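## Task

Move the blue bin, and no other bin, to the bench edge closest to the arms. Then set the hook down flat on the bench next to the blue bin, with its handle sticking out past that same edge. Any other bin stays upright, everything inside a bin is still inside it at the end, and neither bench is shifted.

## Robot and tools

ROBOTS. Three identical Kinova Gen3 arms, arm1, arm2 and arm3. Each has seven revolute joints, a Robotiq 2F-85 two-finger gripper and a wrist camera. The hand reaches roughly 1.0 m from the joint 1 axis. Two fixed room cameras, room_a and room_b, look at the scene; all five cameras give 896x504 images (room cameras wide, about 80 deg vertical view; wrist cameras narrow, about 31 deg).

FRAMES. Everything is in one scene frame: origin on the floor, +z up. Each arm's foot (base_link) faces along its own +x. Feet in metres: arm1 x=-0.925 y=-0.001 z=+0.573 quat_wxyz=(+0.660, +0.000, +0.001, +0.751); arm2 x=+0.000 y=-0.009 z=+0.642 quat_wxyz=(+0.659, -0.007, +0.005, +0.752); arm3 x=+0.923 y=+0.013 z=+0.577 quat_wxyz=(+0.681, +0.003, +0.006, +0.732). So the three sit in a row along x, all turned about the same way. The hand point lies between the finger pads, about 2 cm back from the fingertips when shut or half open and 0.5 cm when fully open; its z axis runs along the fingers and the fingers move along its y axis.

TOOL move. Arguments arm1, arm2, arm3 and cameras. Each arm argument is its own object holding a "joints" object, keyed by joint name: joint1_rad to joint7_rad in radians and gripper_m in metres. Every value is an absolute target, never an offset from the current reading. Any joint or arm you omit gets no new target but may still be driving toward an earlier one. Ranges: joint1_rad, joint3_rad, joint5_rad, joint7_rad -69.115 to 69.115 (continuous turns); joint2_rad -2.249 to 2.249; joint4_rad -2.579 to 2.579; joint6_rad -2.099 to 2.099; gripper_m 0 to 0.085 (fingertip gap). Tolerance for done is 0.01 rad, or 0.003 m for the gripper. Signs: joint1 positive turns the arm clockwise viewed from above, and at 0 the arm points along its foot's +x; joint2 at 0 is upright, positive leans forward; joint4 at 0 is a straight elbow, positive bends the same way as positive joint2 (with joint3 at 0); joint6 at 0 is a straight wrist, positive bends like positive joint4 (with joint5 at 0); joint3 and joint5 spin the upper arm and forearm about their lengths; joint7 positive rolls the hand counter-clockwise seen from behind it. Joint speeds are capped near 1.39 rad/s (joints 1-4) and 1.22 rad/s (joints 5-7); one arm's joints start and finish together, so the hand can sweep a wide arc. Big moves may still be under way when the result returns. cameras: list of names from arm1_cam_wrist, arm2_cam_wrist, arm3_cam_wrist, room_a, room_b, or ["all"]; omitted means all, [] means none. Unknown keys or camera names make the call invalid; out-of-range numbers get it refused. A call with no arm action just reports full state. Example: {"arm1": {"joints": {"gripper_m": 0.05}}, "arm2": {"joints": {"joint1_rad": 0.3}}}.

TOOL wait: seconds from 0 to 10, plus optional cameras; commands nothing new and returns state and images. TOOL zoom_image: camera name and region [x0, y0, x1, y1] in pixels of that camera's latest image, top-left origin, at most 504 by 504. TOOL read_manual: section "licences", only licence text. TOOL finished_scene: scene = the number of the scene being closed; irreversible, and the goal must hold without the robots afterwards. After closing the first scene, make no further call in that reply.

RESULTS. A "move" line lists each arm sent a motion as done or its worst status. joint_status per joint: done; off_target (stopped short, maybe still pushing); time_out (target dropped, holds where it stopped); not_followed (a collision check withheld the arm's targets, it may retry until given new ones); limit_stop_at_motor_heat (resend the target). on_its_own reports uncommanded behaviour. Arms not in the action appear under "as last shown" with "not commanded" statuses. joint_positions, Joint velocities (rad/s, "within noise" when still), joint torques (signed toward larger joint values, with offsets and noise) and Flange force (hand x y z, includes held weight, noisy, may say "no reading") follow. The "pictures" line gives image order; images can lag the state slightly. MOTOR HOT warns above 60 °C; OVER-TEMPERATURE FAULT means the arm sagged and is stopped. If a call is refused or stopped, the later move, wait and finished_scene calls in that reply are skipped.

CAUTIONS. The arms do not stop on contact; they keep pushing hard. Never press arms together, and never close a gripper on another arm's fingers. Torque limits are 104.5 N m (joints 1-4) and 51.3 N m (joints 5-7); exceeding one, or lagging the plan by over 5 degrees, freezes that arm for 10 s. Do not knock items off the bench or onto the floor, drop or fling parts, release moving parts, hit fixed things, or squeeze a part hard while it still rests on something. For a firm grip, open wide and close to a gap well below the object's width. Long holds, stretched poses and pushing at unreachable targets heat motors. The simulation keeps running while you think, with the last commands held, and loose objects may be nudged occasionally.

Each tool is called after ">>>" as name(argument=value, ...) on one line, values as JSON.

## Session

>>> move(cameras=["room_a","room_b"])

>>> zoom_image(camera="room_a", region=[460, 150, 750, 500])

Scene clock: 0.00 s.
Joint torques (N m): no reading
Flange force (N): no reading
Joint velocities: within noise
arm1.joint_positions: joint1_rad=+0.185 joint2_rad=-0.222 joint3_rad=-0.113 joint4_rad=+1.335 joint5_rad=+0.037 joint6_rad=+1.851 joint7_rad=+0.921 gripper_m=+0.085
arm1.joint_status: not commanded
arm1.hand: x=-0.9081 y=+0.2446 z=+1.1006 quat_wxyz=(-0.064, +0.461, -0.882, -0.067) (m; scene frame)
arm2.joint_positions: joint1_rad=+0.379 joint2_rad=-0.561 joint3_rad=-0.121 joint4_rad=+1.611 joint5_rad=-0.055 joint6_rad=+1.841 joint7_rad=+1.908 gripper_m=+0.085
arm2.joint_status: not commanded
arm2.hand: x=+0.0107 y=+0.1235 z=+1.1356 quat_wxyz=(-0.104, +0.776, -0.620, -0.051) (m; scene frame)
arm3.joint_positions: joint1_rad=+0.620 joint2_rad=-0.547 joint3_rad=-0.085 joint4_rad=+1.483 joint5_rad=+0.004 joint6_rad=+1.862 joint7_rad=+1.437 gripper_m=+0.085
arm3.joint_status: not commanded
arm3.hand: x=+1.0061 y=+0.1322 z=+1.1134 quat_wxyz=(-0.146, +0.458, -0.873, -0.080) (m; scene frame)
pictures: room_a, room_b

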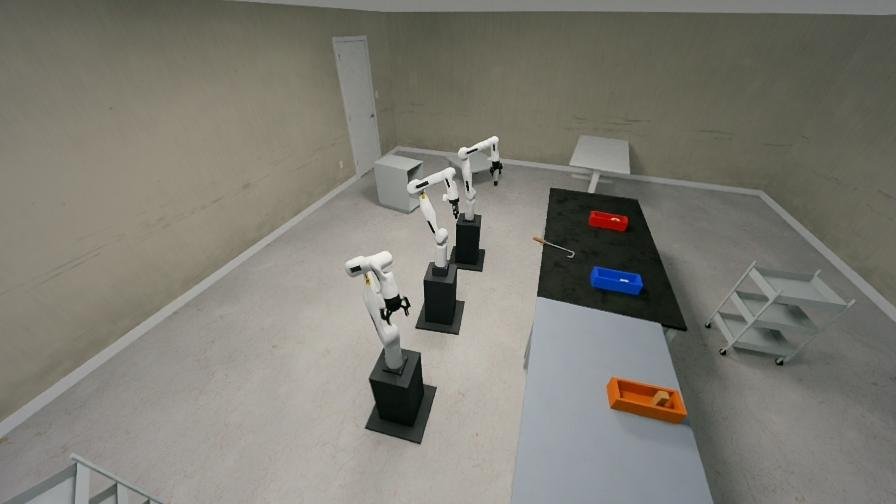

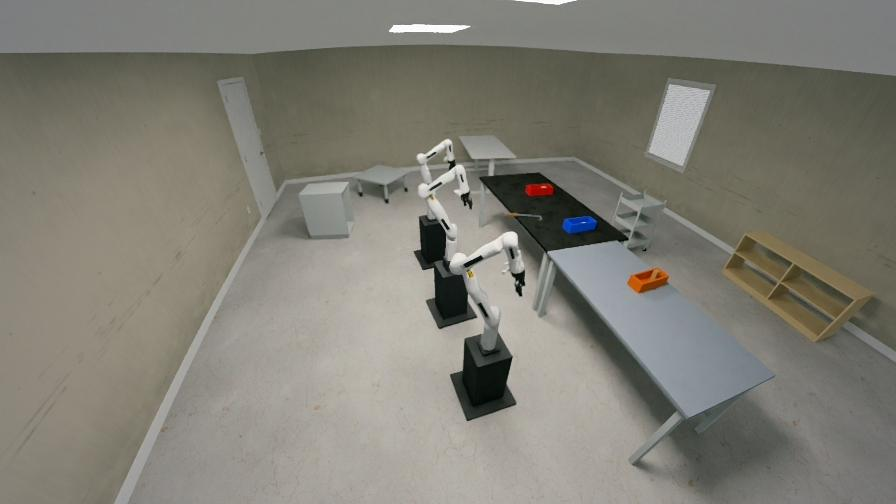

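Scaled by 1.440 from the camera's 896x504 image, which has a finer 1280x720 frame.

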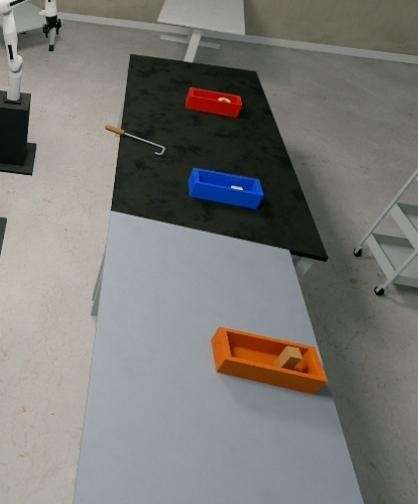

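>>> move(arm2={"joints":{"joint1_rad":0.1,"joint2_rad":-0.2,"joint3_rad":0,"joint4_rad":1.3,"joint5_rad":0,"joint6_rad":1.0,"joint7_rad":-1.571}}, arm1={"joints":{"joint1_rad":0.6,"joint2_rad":-0.5,"joint3_rad":0,"joint4_rad":1.5,"joint5_rad":0,"joint6_rad":1.3,"joint7_rad":-1.571}}, cameras=["arm1_cam_wrist","arm2_cam_wrist"])

Scene clock: 4.90 s.
Joint torques (N m): arm1=[-0.54 0.27 -0.36 -9.77 -0.26 -2.02 -0.08] | arm2=[-1.61 -5.06 0.43 -12.32 -0.21 -2.5 0.16] | arm3=[0.84 2.44 1.27 -8.13 0.31 -0.74 -0.17]
Flange force (N): arm1=[-0.4 0.0 0.0] | arm2=[-11.8 -3.6 -0.9] | arm3=[1.0 2.8 1.0]
move: arm1 done; arm2 done
Joint velocities: within noise
arm1.joint_positions: joint1_rad=+0.600 joint2_rad=-0.500 joint3_rad=+0.000 joint4_rad=+1.500 joint5_rad=+0.000 joint6_rad=+1.300 joint7_rad=-1.571 gripper_m=+0.085
arm1.joint_status: all done
arm1.hand: x=-0.7687 y=+0.2515 z=+1.1888 quat_wxyz=(+0.213, -0.779, -0.477, -0.348) (m; scene frame)
arm2.joint_positions: joint1_rad=+0.100 joint2_rad=-0.200 joint3_rad=+0.000 joint4_rad=+1.300 joint5_rad=+0.000 joint6_rad=+1.000 joint7_rad=-1.571 gripper_m=+0.085
arm2.joint_status: all done
arm2.hand: x=+0.0066 y=+0.4676 z=+1.3176 quat_wxyz=(+0.351, -0.605, -0.627, -0.342) (m; scene frame)
arm3: as last shown
pictures: arm1_cam_wrist, arm2_cam_wrist

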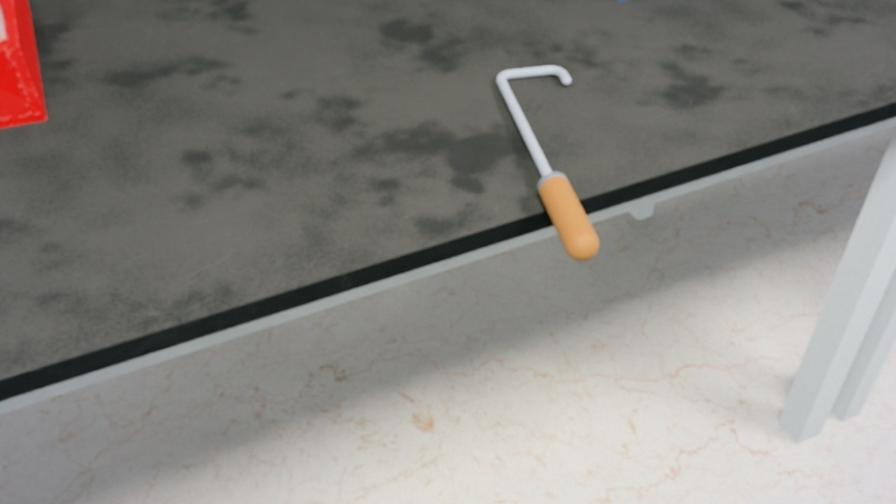

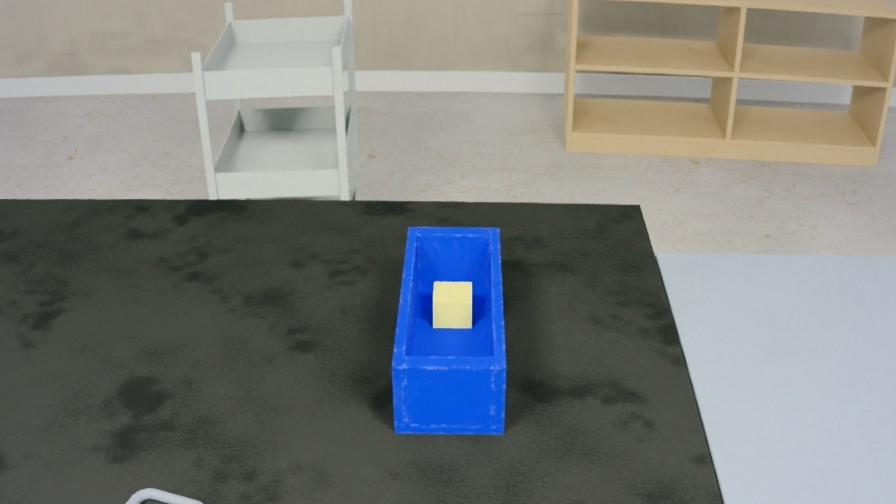

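>>> move(arm2={"joints":{"joint1_rad":-0.9468,"joint2_rad":1.3078,"joint3_rad":0,"joint4_rad":1.1659,"joint5_rad":-1.3985,"joint6_rad":-1.456,"joint7_rad":-0.9146}}, cameras=["arm1_cam_wrist","arm2_cam_wrist"])

Scene clock: 14.07 s.
Joint torques (N m): arm1=[-0.51 0.29 -0.35 -9.77 -0.26 -1.96 -0.1] | arm2=[-1.85 -23.26 3.56 -7.81 1.46 -2.35 0.12] | arm3=[0.84 2.46 1.26 -8.16 0.36 -0.75 -0.14]
Flange force (N): arm1=[-0.6 0.0 0.2] | arm2=[6.8 13.0 -0.7] | arm3=[1.1 3.0 1.1]
move: arm2 done
Joint velocities: within noise
arm1, arm3: as last shown
arm2.joint_positions: joint1_rad=-0.947 joint2_rad=+1.308 joint3_rad=+0.000 joint4_rad=+1.166 joint5_rad=-1.398 joint6_rad=-1.456 joint7_rad=-0.915 gripper_m=+0.085
arm2.joint_status: all done
arm2.hand: x=-0.4311 y=+0.5970 z=+0.7828 quat_wxyz=(+0.422, -0.564, -0.426, -0.568) (m; scene frame)
pictures: arm1_cam_wrist, arm2_cam_wrist

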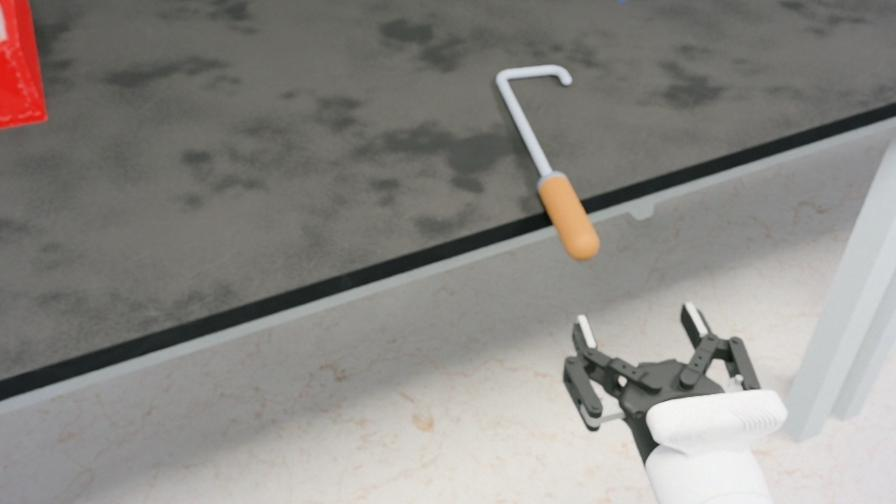

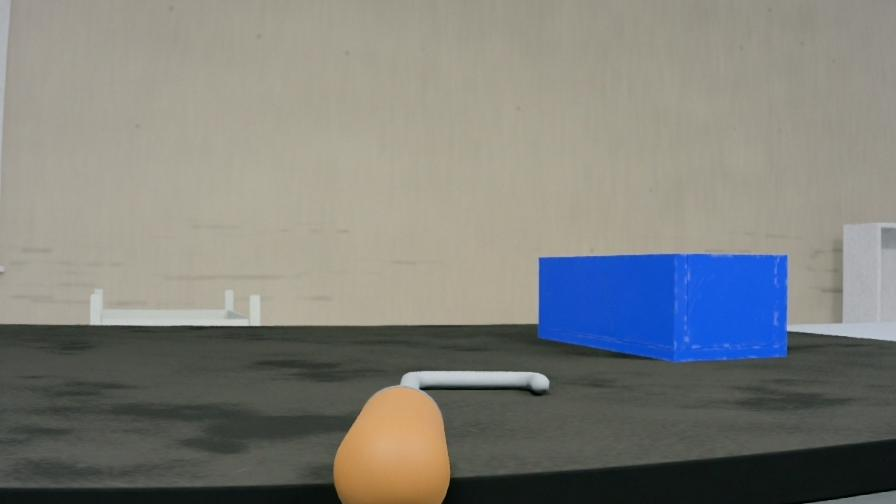

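>>> move(arm2={"joints":{"joint1_rad":-0.7592,"joint2_rad":1.4048,"joint3_rad":0,"joint4_rad":0.880,"joint5_rad":-1.2779,"joint6_rad":-1.2723,"joint7_rad":-0.762}}, cameras=["arm1_cam_wrist","arm2_cam_wrist"])

>>> zoom_image(camera="arm1_cam_wrist", region=[420, 50, 820, 350])

Scene clock: 17.97 s.
Joint torques (N m): arm1=[-0.62 0.32 -0.35 -9.69 -0.21 -1.96 -0.09] | arm2=[-1.82 -25.45 3.49 -9.68 1.74 -2.04 0.13] | arm3=[0.84 2.45 1.27 -8.18 0.34 -0.76 -0.15]
Flange force (N): arm1=[-0.4 -0.1 -0.1] | arm2=[7.3 16.8 -5.5] | arm3=[1.1 3.0 1.1]
move: arm2 done
Joint velocities: within noise
arm1, arm3: as last shown
arm2.joint_positions: joint1_rad=-0.759 joint2_rad=+1.405 joint3_rad=+0.000 joint4_rad=+0.880 joint5_rad=-1.278 joint6_rad=-1.272 joint7_rad=-0.762 gripper_m=+0.085
arm2.joint_status: all done
arm2.hand: x=-0.4116 y=+0.7224 z=+0.7820 quat_wxyz=(+0.428, -0.559, -0.432, -0.564) (m; scene frame)
pictures: arm1_cam_wrist, arm2_cam_wrist

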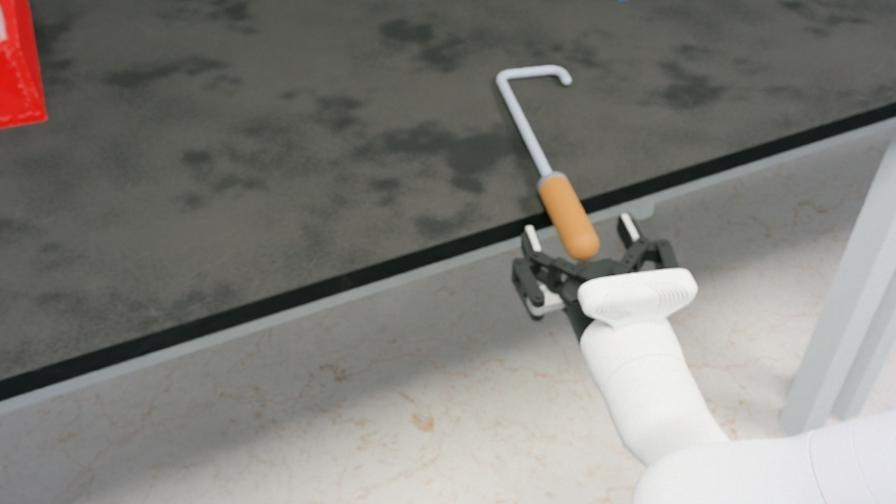

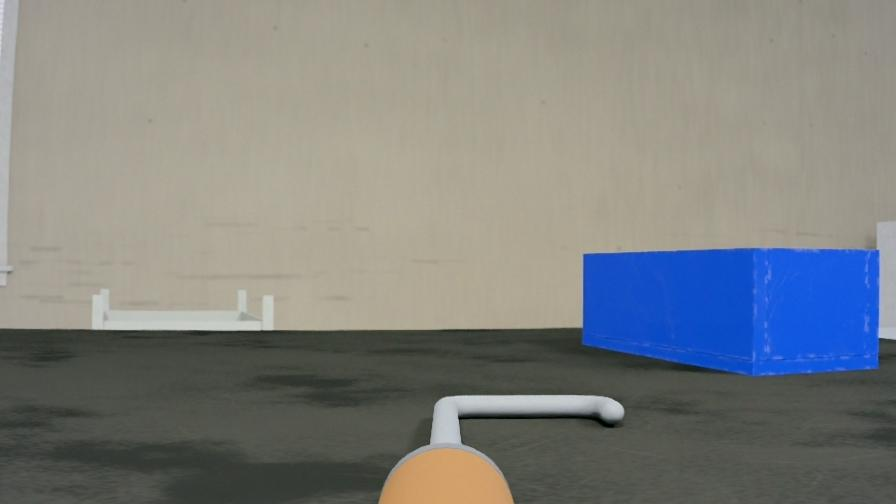

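Scaled by 1.260 from the camera's 896x504 image, which has a finer 1280x720 frame.

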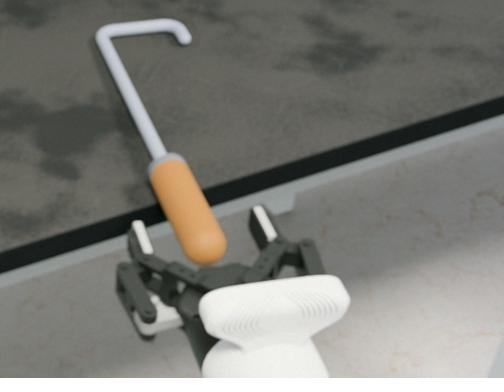

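>>> move(arm2={"joints":{"gripper_m":0.0}}, cameras=["arm2_cam_wrist"])

>>> move(arm2={"joints":{"joint1_rad":-0.7624,"joint2_rad":1.1105,"joint3_rad":0,"joint4_rad":0.9769,"joint5_rad":-1.3442,"joint6_rad":-1.2238,"joint7_rad":-0.5597}}, cameras=["arm2_cam_wrist"])

Scene clock: 22.27 s.
Joint torques (N m): arm1=[-0.53 0.26 -0.43 -9.73 -0.24 -1.94 -0.09] | arm2=[-1.53 -24.86 3.41 -9.3 1.49 -2 0.18] | arm3=[0.88 2.43 1.23 -8.14 0.33 -0.75 -0.16]
Flange force (N): arm1=[-0.3 0.3 0.1] | arm2=[7.9 16.2 -5.4] | arm3=[1.0 2.7 1.0]
move: arm2 off_target
Joint velocities: within noise
arm1, arm3: as last shown
arm2.joint_positions: joint1_rad=-0.759 joint2_rad=+1.405 joint3_rad=+0.000 joint4_rad=+0.880 joint5_rad=-1.278 joint6_rad=-1.272 joint7_rad=-0.762 gripper_m=+0.029
arm2.joint_status: gripper_m off_target (ended at +0.029, target +0.000)
arm2.hand: x=-0.4115 y=+0.7224 z=+0.7820 quat_wxyz=(+0.428, -0.559, -0.432, -0.564) (m; scene frame)
pictures: arm2_cam_wrist

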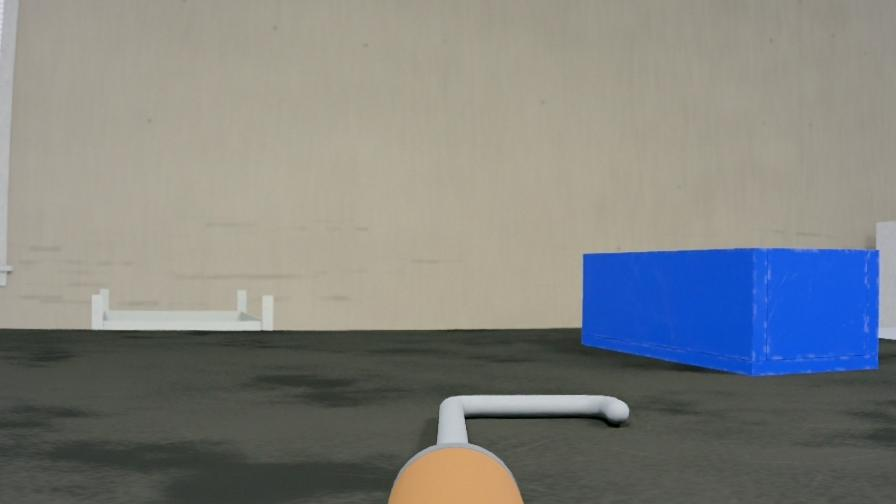

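Scene clock: 23.73 s.
Joint torques (N m): arm1=[-0.53 0.36 -0.29 -9.75 -0.27 -1.99 -0.06] | arm2=[-1.82 -27.85 4.72 -12.38 3.47 -2.57 0.17] | arm3=[0.82 2.44 1.24 -8.16 0.32 -0.75 -0.15]
Flange force (N): arm1=[-0.6 -0.3 0.0] | arm2=[-0.9 16.2 -5.1] | arm3=[1.0 2.9 1.1]
move: arm2 done
Joint velocities: within noise
arm1, arm3: as last shown
arm2.joint_positions: joint1_rad=-0.762 joint2_rad=+1.111 joint3_rad=+0.000 joint4_rad=+0.977 joint5_rad=-1.344 joint6_rad=-1.224 joint7_rad=-0.560 gripper_m=+0.029
arm2.joint_status: all done
arm2.hand: x=-0.4120 y=+0.7222 z=+0.9499 quat_wxyz=(+0.428, -0.559, -0.432, -0.564) (m; scene frame)
pictures: arm2_cam_wrist

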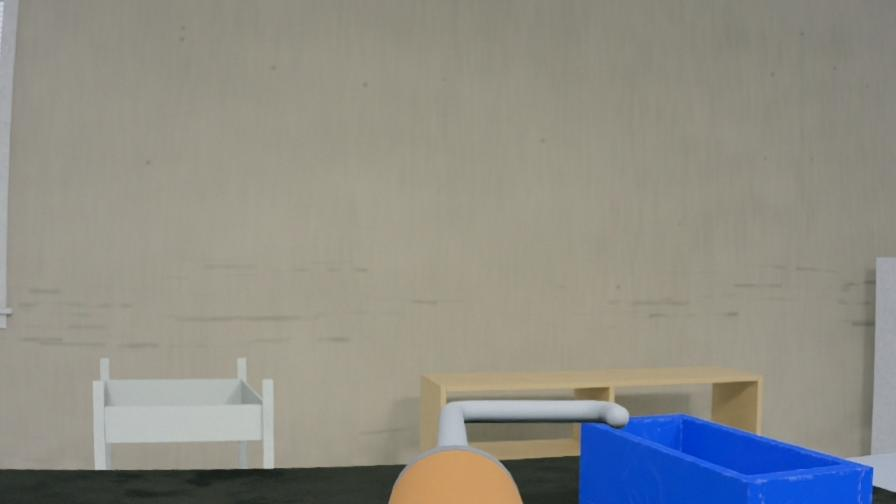

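>>> move(arm2={"joints":{"joint1_rad":0.0012,"joint2_rad":0.6118,"joint3_rad":0,"joint4_rad":1.9573,"joint5_rad":-0.153,"joint6_rad":-1.0206,"joint7_rad":-3.0586}}, arm1={"joints":{"joint1_rad":0.85,"joint2_rad":-0.4,"joint3_rad":0,"joint4_rad":1.4,"joint5_rad":0,"joint6_rad":1.0,"joint7_rad":-1.571}}, cameras=["arm2_cam_wrist","arm1_cam_wrist"])

Scene clock: 28.00 s.
Joint torques (N m): arm1=[-0.52 -1.96 -0.36 -10.22 -0.25 -2.43 -0.1] | arm2=[-1.52 -20.69 1.18 -11.81 0.11 -4.69 0.17] | arm3=[0.8 2.43 1.27 -8.17 0.34 -0.76 -0.12]
Flange force (N): arm1=[-0.7 -0.2 -0.1] | arm2=[5.1 0.5 -8.6] | arm3=[1.0 3.1 1.1]
move: arm1 done; arm2 done
Joint velocities: within noise
arm1.joint_positions: joint1_rad=+0.850 joint2_rad=-0.400 joint3_rad=+0.000 joint4_rad=+1.400 joint5_rad=+0.000 joint6_rad=+1.000 joint7_rad=-1.571 gripper_m=+0.085
arm1.joint_status: all done
arm1.hand: x=-0.6527 y=+0.2719 z=+1.2850 quat_wxyz=(+0.222, -0.767, -0.347, -0.492) (m; scene frame)
arm2.joint_positions: joint1_rad=+0.001 joint2_rad=+0.612 joint3_rad=+0.000 joint4_rad=+1.957 joint5_rad=-0.153 joint6_rad=-1.021 joint7_rad=-3.059 gripper_m=+0.029
arm2.joint_status: all done
arm2.hand: x=-0.0313 y=+0.7196 z=+1.0009 quat_wxyz=(+0.707, -0.707, -0.002, -0.001) (m; scene frame)
arm3: as last shown
pictures: arm1_cam_wrist, arm2_cam_wrist

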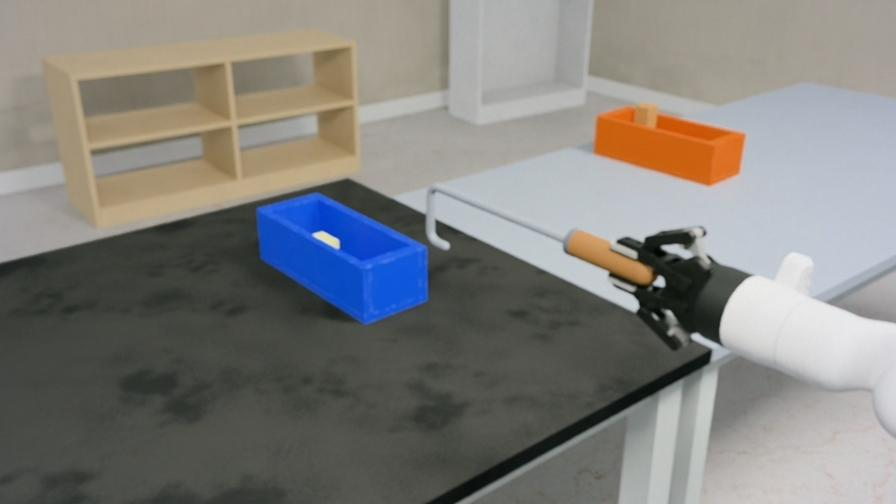

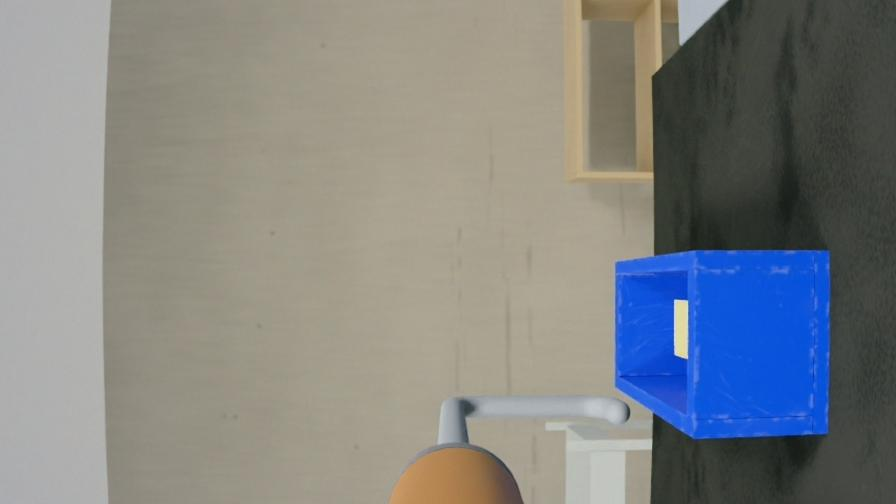

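>>> move(arm2={"joints":{"joint1_rad":0.0724,"joint2_rad":0.9371,"joint3_rad":0,"joint4_rad":1.1884,"joint5_rad":-0.1089,"joint6_rad":-0.5747,"joint7_rad":-3.0491}}, cameras=["arm2_cam_wrist","arm1_cam_wrist"])

>>> zoom_image(camera="arm1_cam_wrist", region=[200, 130, 560, 350])

Scene clock: 33.13 s.
Joint torques (N m): arm1=[-0.56 -1.93 -0.3 -10.19 -0.27 -2.42 -0.1] | arm2=[-1.46 -28.61 1.13 -14.9 0.02 -4.74 0.16] | arm3=[0.81 2.47 1.26 -8.16 0.34 -0.73 -0.15]
Flange force (N): arm1=[-0.6 -0.5 -0.2] | arm2=[4.9 1.6 -13.4] | arm3=[1.1 2.9 1.1]
move: arm2 done
Joint velocities: within noise
arm1, arm3: as last shown
arm2.joint_positions: joint1_rad=+0.072 joint2_rad=+0.937 joint3_rad=+0.000 joint4_rad=+1.188 joint5_rad=-0.109 joint6_rad=-0.575 joint7_rad=-3.049 gripper_m=+0.029
arm2.joint_status: all done
arm2.hand: x=-0.0137 y=+0.9147 z=+1.0014 quat_wxyz=(+0.708, -0.707, -0.002, -0.001) (m; scene frame)
pictures: arm1_cam_wrist, arm2_cam_wrist

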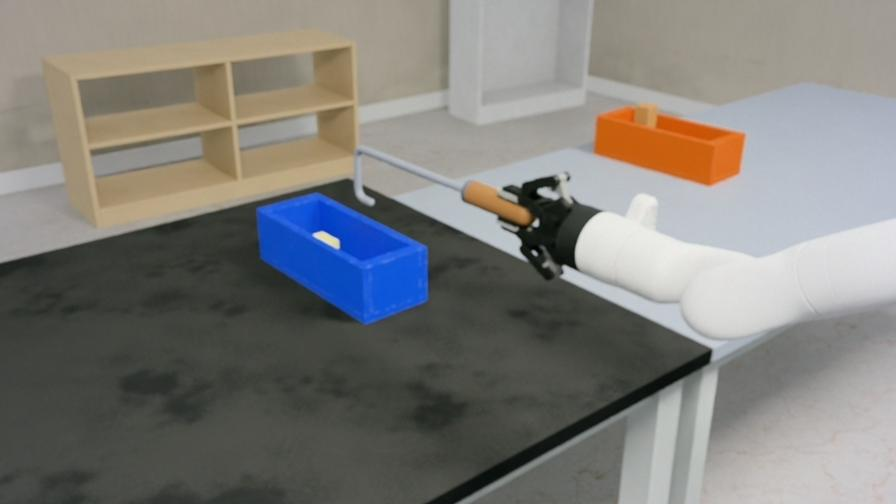

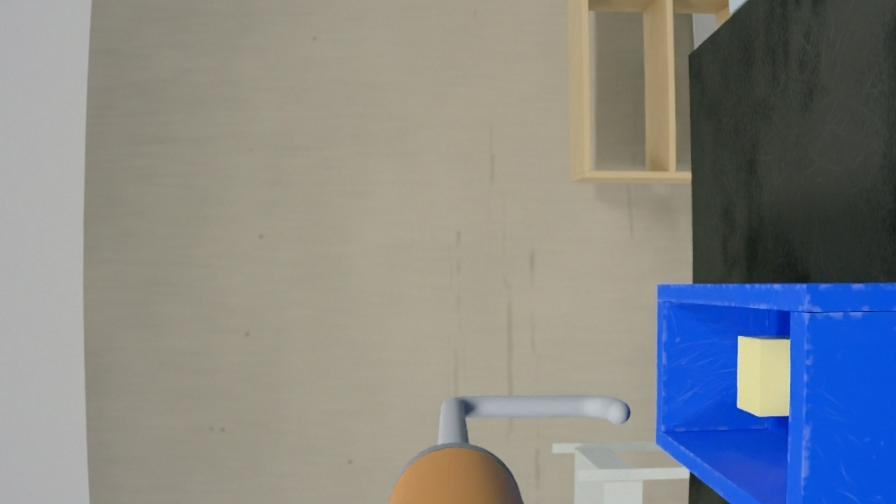

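Scaled by 1.400 from the camera's 896x504 image, which has a finer 1280x720 frame.

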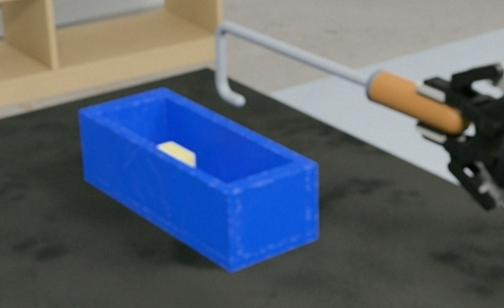

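>>> move(arm2={"joints":{"joint1_rad":0.0721,"joint2_rad":1.1288,"joint3_rad":0,"joint4_rad":1.2015,"joint5_rad":-0.0843,"joint6_rad":-0.7779,"joint7_rad":-3.0805}}, cameras=["arm2_cam_wrist","arm1_cam_wrist"])

>>> zoom_image(camera="arm1_cam_wrist", region=[200, 130, 560, 350])

Scene clock: 35.60 s.
Joint torques (N m): arm1=[-0.51 -1.95 -0.32 -10.15 -0.28 -2.39 -0.04] | arm2=[-1.43 -29.3 1.2 -13.65 0 -4.72 0.18] | arm3=[0.88 2.4 1.31 -8.13 0.34 -0.75 -0.14]
Flange force (N): arm1=[-0.5 -0.6 -0.1] | arm2=[3.8 -1.3 -12.9] | arm3=[0.9 3.1 0.9]
move: arm2 done
Joint velocities: within noise
arm1: as last shown
arm2.joint_positions: joint1_rad=+0.072 joint2_rad=+1.129 joint3_rad=+0.000 joint4_rad=+1.202 joint5_rad=-0.084 joint6_rad=-0.778 joint7_rad=-3.081 gripper_m=+0.029
arm2.joint_status: all done
arm2.hand: x=-0.0135 y=+0.9147 z=+0.8811 quat_wxyz=(+0.707, -0.707, -0.002, -0.001) (m; scene frame)
arm3.joint_positions: joint1_rad=+0.620 joint2_rad=-0.547 joint3_rad=-0.085 joint4_rad=+1.483 joint5_rad=+0.004 joint6_rad=+1.862 joint7_rad=+1.437 gripper_m=+0.085
arm3.joint_status: not commanded
arm3.hand: x=+1.0061 y=+0.1322 z=+1.1134 quat_wxyz=(-0.146, +0.458, -0.873, -0.080) (m; scene frame)
pictures: arm1_cam_wrist, arm2_cam_wrist

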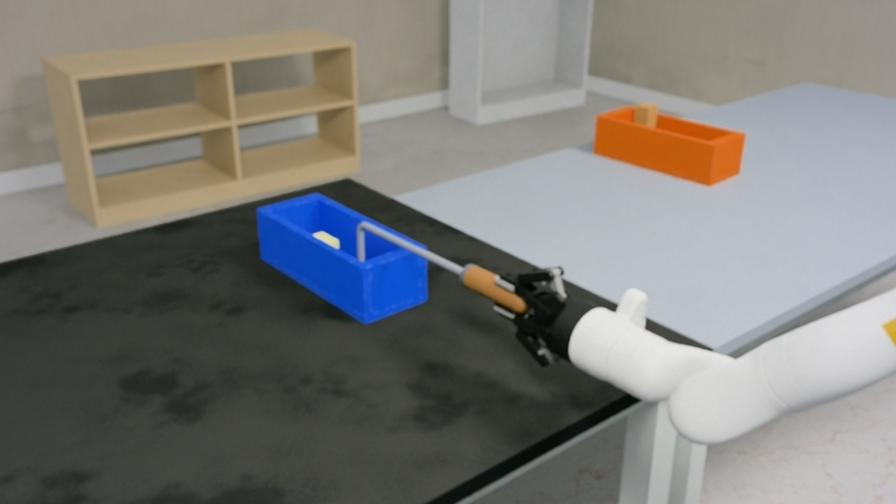

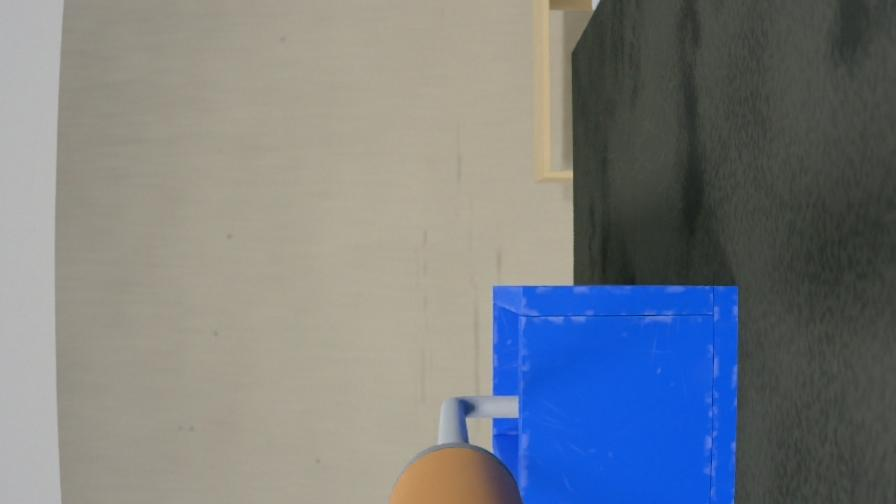

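Scaled by 1.400 from the camera's 896x504 image, which has a finer 1280x720 frame.

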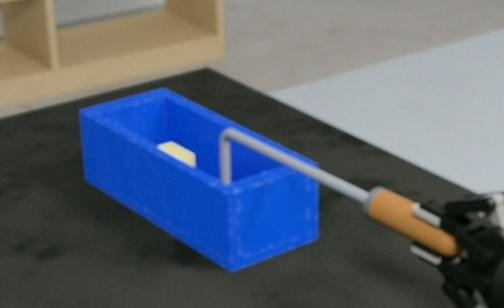

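>>> move(arm2={"joints":{"joint1_rad":0.055,"joint2_rad":0.9531,"joint3_rad":0,"joint4_rad":1.7253,"joint5_rad":-0.0847,"joint6_rad":-1.1261,"joint7_rad":-3.1038}}, cameras=["arm1_cam_wrist"])

>>> move(arm2={"joints":{"joint1_rad":0.0267,"joint2_rad":0.8653,"joint3_rad":0,"joint4_rad":2.1715,"joint5_rad":-0.1052,"joint6_rad":-1.4836,"joint7_rad":-3.1306}}, cameras=["arm1_cam_wrist","arm2_cam_wrist"])

Scene clock: 41.47 s.
Joint torques (N m): arm1=[-0.47 -1.92 -0.35 -10.16 -0.27 -2.46 -0.04] | arm2=[-1.49 -24.82 1.25 -10.75 -0.07 -4.79 0.18] | arm3=[0.83 2.46 1.26 -8.16 0.34 -0.75 -0.13]
Flange force (N): arm1=[-0.5 -0.3 -0.3] | arm2=[3.8 -1.7 -8.2] | arm3=[1.1 3.0 1.1]
move: arm2 done
Joint velocities: within noise
arm1, arm3: as last shown
arm2.joint_positions: joint1_rad=+0.055 joint2_rad=+0.953 joint3_rad=+0.000 joint4_rad=+1.725 joint5_rad=-0.085 joint6_rad=-1.126 joint7_rad=-3.104 gripper_m=+0.029
arm2.joint_status: all done
arm2.hand: x=-0.0142 y=+0.7900 z=+0.8822 quat_wxyz=(+0.707, -0.707, -0.002, -0.001) (m; scene frame)
pictures: arm1_cam_wrist

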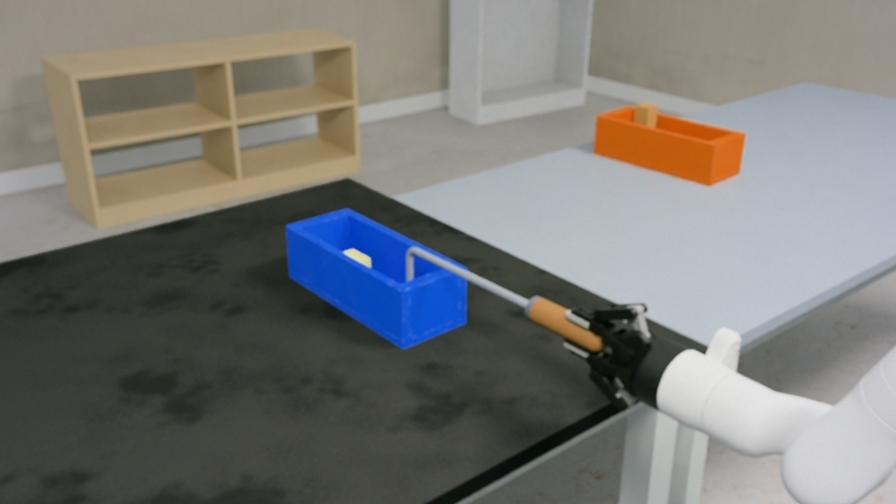

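Scene clock: 43.20 s.
Joint torques (N m): arm1=[-0.54 -1.96 -0.34 -10.14 -0.26 -2.47 -0.06] | arm2=[-1.5 -20.31 1.26 -7.22 -0.22 -4.74 0.17] | arm3=[0.88 2.45 1.24 -8.15 0.35 -0.74 -0.15]
Flange force (N): arm1=[-0.2 -0.4 -0.3] | arm2=[4.0 -2.8 -5.6] | arm3=[1.0 2.8 1.1]
move: arm2 done
Joint velocities: within noise
arm1, arm3: as last shown
arm2.joint_positions: joint1_rad=+0.027 joint2_rad=+0.865 joint3_rad=+0.000 joint4_rad=+2.171 joint5_rad=-0.105 joint6_rad=-1.484 joint7_rad=-3.131 gripper_m=+0.029
arm2.joint_status: all done
arm2.hand: x=-0.0140 y=+0.6599 z=+0.8820 quat_wxyz=(+0.707, -0.707, -0.002, -0.001) (m; scene frame)
pictures: arm1_cam_wrist, arm2_cam_wrist

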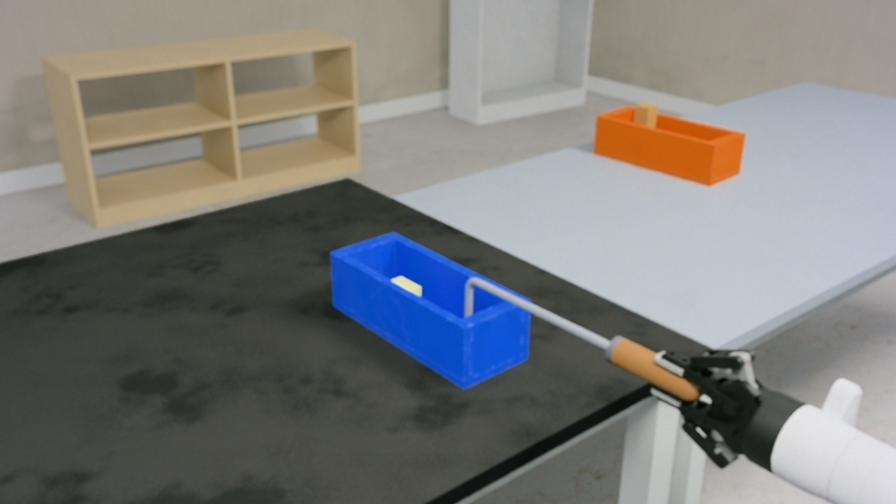

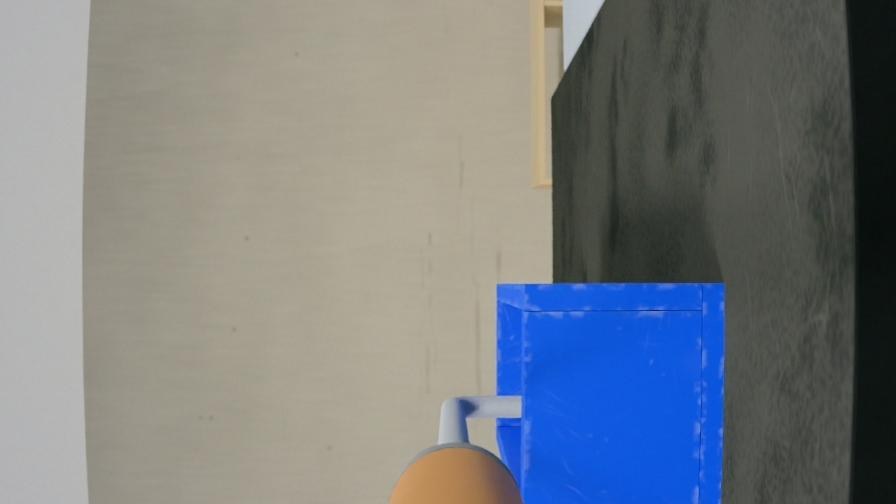

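>>> move(arm2={"joints":{"joint1_rad":0.0073,"joint2_rad":0.8649,"joint3_rad":0,"joint4_rad":2.3472,"joint5_rad":-0.1247,"joint6_rad":-1.6578,"joint7_rad":-3.1504}}, cameras=[])

>>> move(arm2={"joints":{"joint1_rad":-0.0206,"joint2_rad":0.904,"joint3_rad":0,"joint4_rad":2.5204,"joint5_rad":-0.1591,"joint6_rad":-1.8673,"joint7_rad":-3.1858}}, cameras=["arm1_cam_wrist","arm2_cam_wrist"])

Scene clock: 46.00 s.
Joint torques (N m): arm1=[-0.55 -2.03 -0.45 -10.15 -0.23 -2.45 -0.12] | arm2=[-1.53 -18.5 1.31 -5.56 -0.29 -4.73 0.17] | arm3=[0.84 2.43 1.24 -8.15 0.33 -0.76 -0.14]
Flange force (N): arm1=[-0.2 0.2 -0.2] | arm2=[4.2 -3.9 -4.7] | arm3=[1.0 2.9 1.0]
move: arm2 done
Joint velocities: within noise
arm1, arm3: as last shown
arm2.joint_positions: joint1_rad=+0.007 joint2_rad=+0.865 joint3_rad=+0.000 joint4_rad=+2.347 joint5_rad=-0.125 joint6_rad=-1.658 joint7_rad=-3.150 gripper_m=+0.029
arm2.joint_status: all done
arm2.hand: x=-0.0140 y=+0.6048 z=+0.8821 quat_wxyz=(+0.707, -0.707, -0.002, -0.001) (m; scene frame)
pictures: none
No camera images: "cameras" was empty.

Scene clock: 47.23 s.
Joint torques (N m): arm1=[-0.55 -1.99 -0.32 -10.21 -0.29 -2.46 -0.04] | arm2=[-1.55 -16.94 1.47 -3.4 -0.44 -4.78 0.2] | arm3=[0.86 2.42 1.27 -8.13 0.32 -0.76 -0.13]
Flange force (N): arm1=[-0.5 -0.6 -0.2] | arm2=[4.2 -5.1 -2.5] | arm3=[0.9 3.0 0.9]
move: arm2 done
Joint velocities: within noise
arm1, arm3: as last shown
arm2.joint_positions: joint1_rad=-0.021 joint2_rad=+0.904 joint3_rad=+0.000 joint4_rad=+2.520 joint5_rad=-0.159 joint6_rad=-1.867 joint7_rad=-3.186 gripper_m=+0.029
arm2.joint_status: all done
arm2.hand: x=-0.0139 y=+0.5499 z=+0.8820 quat_wxyz=(+0.707, -0.707, -0.002, -0.001) (m; scene frame)
pictures: arm1_cam_wrist, arm2_cam_wrist

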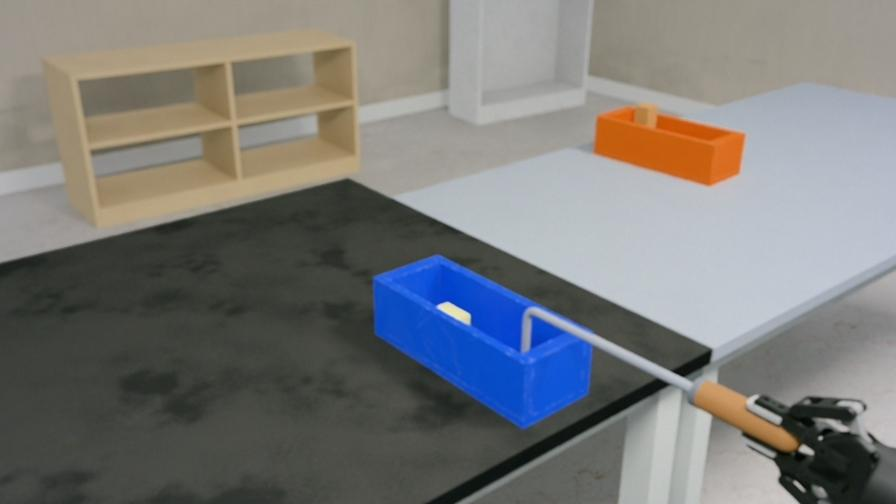

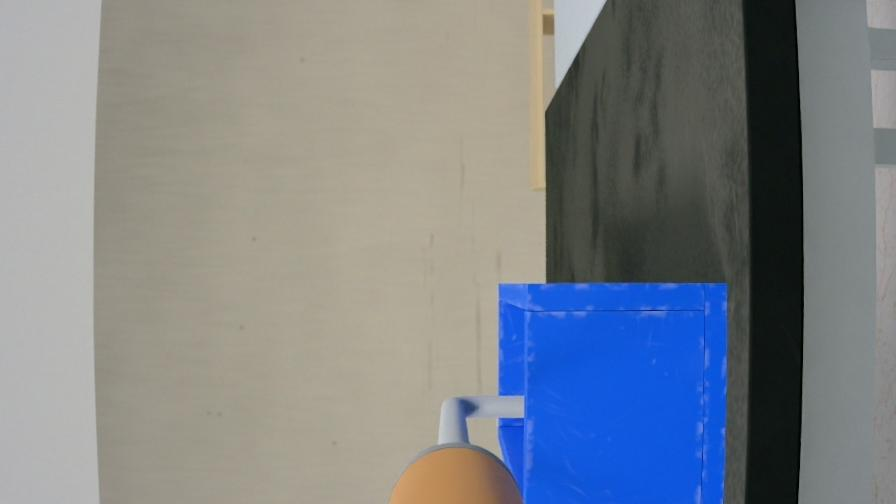

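>>> move(arm2={"joints":{"joint1_rad":-0.5995,"joint2_rad":0.8639,"joint3_rad":0,"joint4_rad":2.289,"joint5_rad":-1.0454,"joint6_rad":-1.5919,"joint7_rad":-3.1514}}, cameras=["arm1_cam_wrist","arm2_cam_wrist"])

>>> zoom_image(camera="arm1_cam_wrist", region=[350, 220, 800, 500])

Scene clock: 52.93 s.
Joint torques (N m): arm1=[-0.54 -2.04 -0.25 -10.2 -0.26 -2.48 -0.1] | arm2=[-1.72 -16.65 3.76 -3.77 -0.42 -4.59 0.19] | arm3=[0.84 2.45 1.3 -8.15 0.33 -0.74 -0.14]
Flange force (N): arm1=[-0.3 -0.7 -0.2] | arm2=[7.3 -3.2 0.4] | arm3=[1.0 3.1 1.0]
move: arm2 done
Joint velocities: within noise
arm1, arm3: as last shown
arm2.joint_positions: joint1_rad=-0.599 joint2_rad=+0.864 joint3_rad=+0.000 joint4_rad=+2.289 joint5_rad=-1.045 joint6_rad=-1.592 joint7_rad=-3.151 gripper_m=+0.029
arm2.joint_status: all done
arm2.hand: x=-0.0981 y=+0.5425 z=+0.8817 quat_wxyz=(+0.699, -0.698, +0.107, -0.114) (m; scene frame)
pictures: arm1_cam_wrist, arm2_cam_wrist

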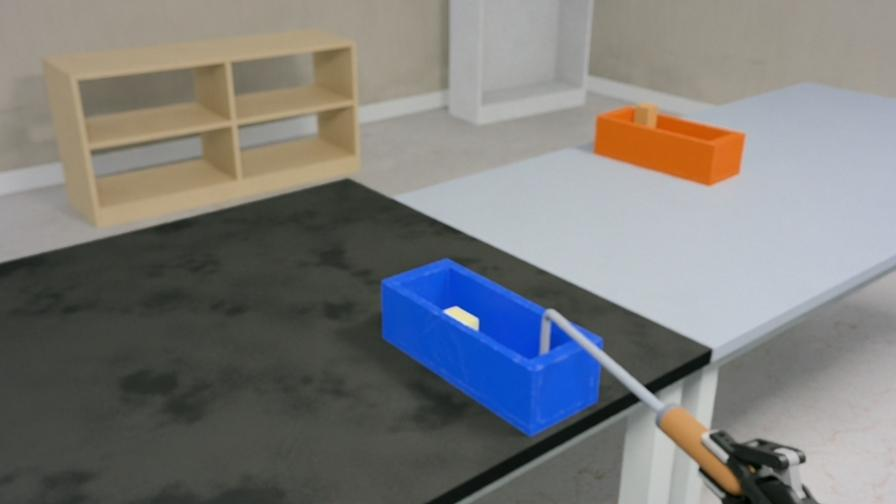

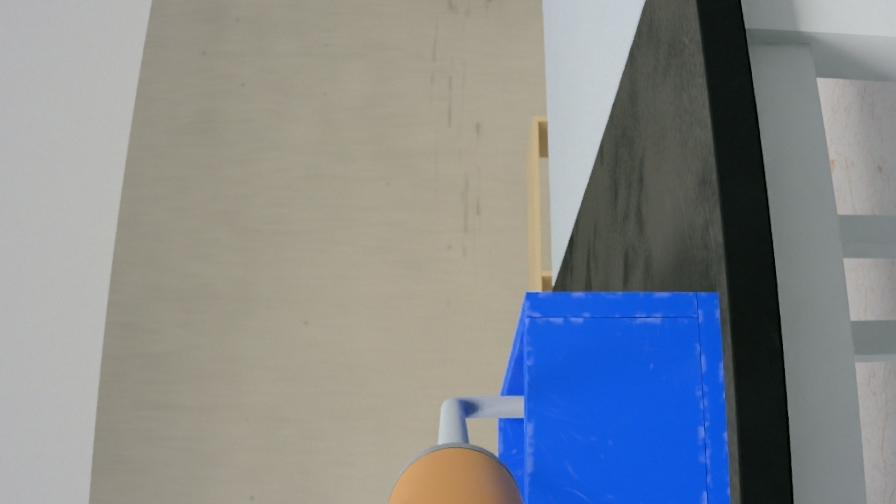

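Scaled by 1.120 from the camera's 896x504 image, which has a finer 1280x720 frame.

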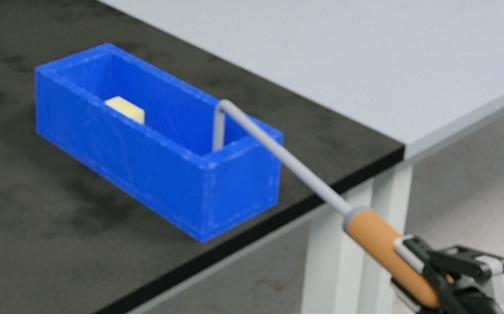

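>>> move(arm2={"joints":{"joint1_rad":-0.5217,"joint2_rad":0.8635,"joint3_rad":0,"joint4_rad":2.2314,"joint5_rad":-0.9673,"joint6_rad":-1.5597,"joint7_rad":-3.1031}}, cameras=[])

>>> move(arm2={"joints":{"joint1_rad":-0.5248,"joint2_rad":0.514,"joint3_rad":0,"joint4_rad":2.2157,"joint5_rad":-1.0053,"joint6_rad":-1.3572,"joint7_rad":-2.7969}}, cameras=["arm1_cam_wrist"])

>>> move(arm2={"joints":{"joint1_rad":-0.3953,"joint2_rad":0.7916,"joint3_rad":0,"joint4_rad":1.7813,"joint5_rad":-0.5978,"joint6_rad":-1.1027,"joint7_rad":-1.2626}}, cameras=["arm1_cam_wrist","arm2_cam_wrist"])

Scene clock: 58.83 s.
Joint torques (N m): arm1=[-0.5 -1.95 -0.29 -10.19 -0.28 -2.42 -0.07] | arm2=[-1.67 -17.61 3.79 -4.83 -0.1 -4.72 0.21] | arm3=[0.82 2.46 1.26 -8.14 0.32 -0.75 -0.16]
Flange force (N): arm1=[-0.6 -0.6 -0.1] | arm2=[7.5 -2.9 -1.1] | arm3=[1.0 2.9 1.0]
move: arm2 done
Joint velocities: within noise
arm1.joint_positions: joint1_rad=+0.850 joint2_rad=-0.400 joint3_rad=+0.000 joint4_rad=+1.400 joint5_rad=+0.000 joint6_rad=+1.000 joint7_rad=-1.571 gripper_m=+0.085
arm1.joint_status: not commanded
arm1.hand: x=-0.6527 y=+0.2719 z=+1.2850 quat_wxyz=(+0.222, -0.767, -0.347, -0.492) (m; scene frame)
arm2.joint_positions: joint1_rad=-0.522 joint2_rad=+0.863 joint3_rad=+0.000 joint4_rad=+2.231 joint5_rad=-0.967 joint6_rad=-1.560 joint7_rad=-3.103 gripper_m=+0.029
arm2.joint_status: all done
arm2.hand: x=-0.0890 y=+0.5711 z=+0.8818 quat_wxyz=(+0.698, -0.698, +0.107, -0.114) (m; scene frame)
arm3: as last shown
pictures: none
No camera images: "cameras" was empty.

Scene clock: 60.40 s.
Joint torques (N m): arm1=[-0.44 -1.92 -0.42 -10.14 -0.29 -2.42 -0.07] | arm2=[-1.63 -15.49 2.6 -8.34 1.24 -4.5 0.17] | arm3=[0.86 2.46 1.26 -8.19 0.33 -0.74 -0.15]
Flange force (N): arm1=[-0.4 0.0 -0.2] | arm2=[9.1 0.0 -1.7] | arm3=[1.1 2.9 1.2]
move: arm2 done
Joint velocities: within noise
arm1, arm3: as last shown
arm2.joint_positions: joint1_rad=-0.525 joint2_rad=+0.514 joint3_rad=+0.000 joint4_rad=+2.216 joint5_rad=-1.005 joint6_rad=-1.357 joint7_rad=-2.797 gripper_m=+0.029
arm2.joint_status: all done
arm2.hand: x=-0.0893 y=+0.5710 z=+1.0006 quat_wxyz=(+0.699, -0.698, +0.107, -0.114) (m; scene frame)
pictures: arm1_cam_wrist

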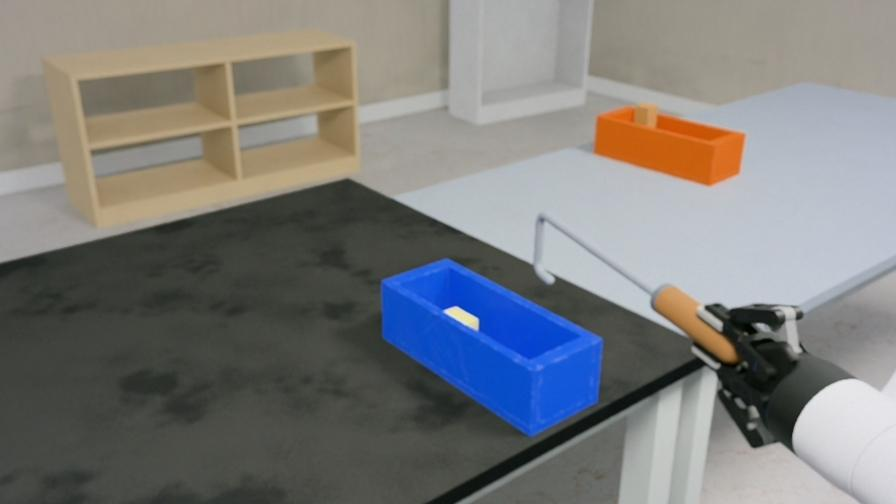

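Scene clock: 62.50 s.
Joint torques (N m): arm1=[-0.58 -1.94 -0.32 -10.2 -0.27 -2.4 -0.09] | arm2=[-1.65 -22.89 2.49 -11.15 1 -4.51 0.16] | arm3=[0.82 2.43 1.24 -8.16 0.32 -0.74 -0.16]
Flange force (N): arm1=[-0.7 -0.5 -0.1] | arm2=[0.1 7.7 -6.9] | arm3=[1.0 2.8 1.1]
move: arm2 done
Joint velocities: within noise
arm1: as last shown
arm2.joint_positions: joint1_rad=-0.395 joint2_rad=+0.792 joint3_rad=+0.000 joint4_rad=+1.781 joint5_rad=-0.598 joint6_rad=-1.103 joint7_rad=-1.263 gripper_m=+0.029
arm2.joint_status: all done
arm2.hand: x=-0.2165 y=+0.7243 z=+0.9505 quat_wxyz=(+0.499, -0.498, -0.501, -0.501) (m; scene frame)
arm3.joint_positions: joint1_rad=+0.620 joint2_rad=-0.547 joint3_rad=-0.085 joint4_rad=+1.483 joint5_rad=+0.004 joint6_rad=+1.862 joint7_rad=+1.437 gripper_m=+0.085
arm3.joint_status: not commanded
arm3.hand: x=+1.0061 y=+0.1322 z=+1.1134 quat_wxyz=(-0.146, +0.458, -0.873, -0.080) (m; scene frame)
pictures: arm1_cam_wrist, arm2_cam_wrist

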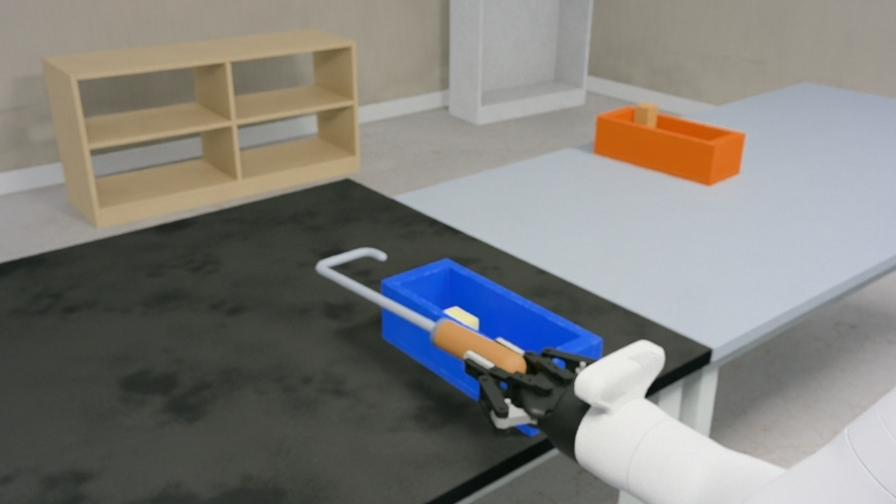

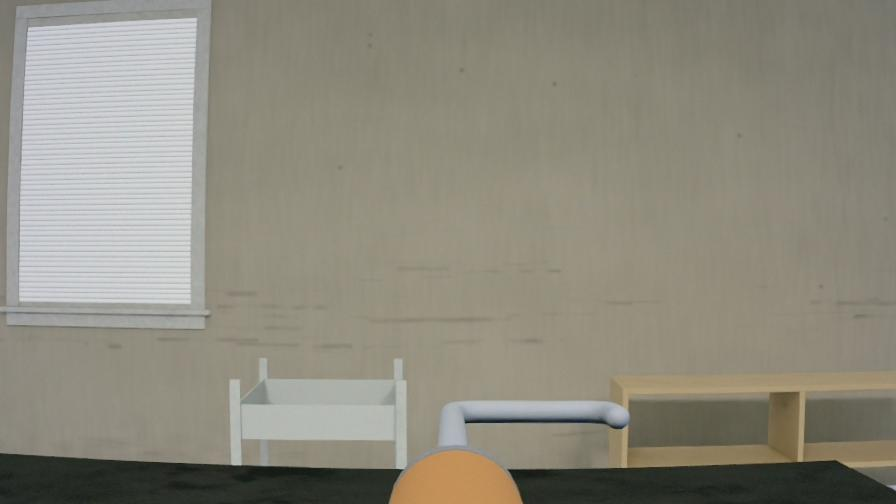

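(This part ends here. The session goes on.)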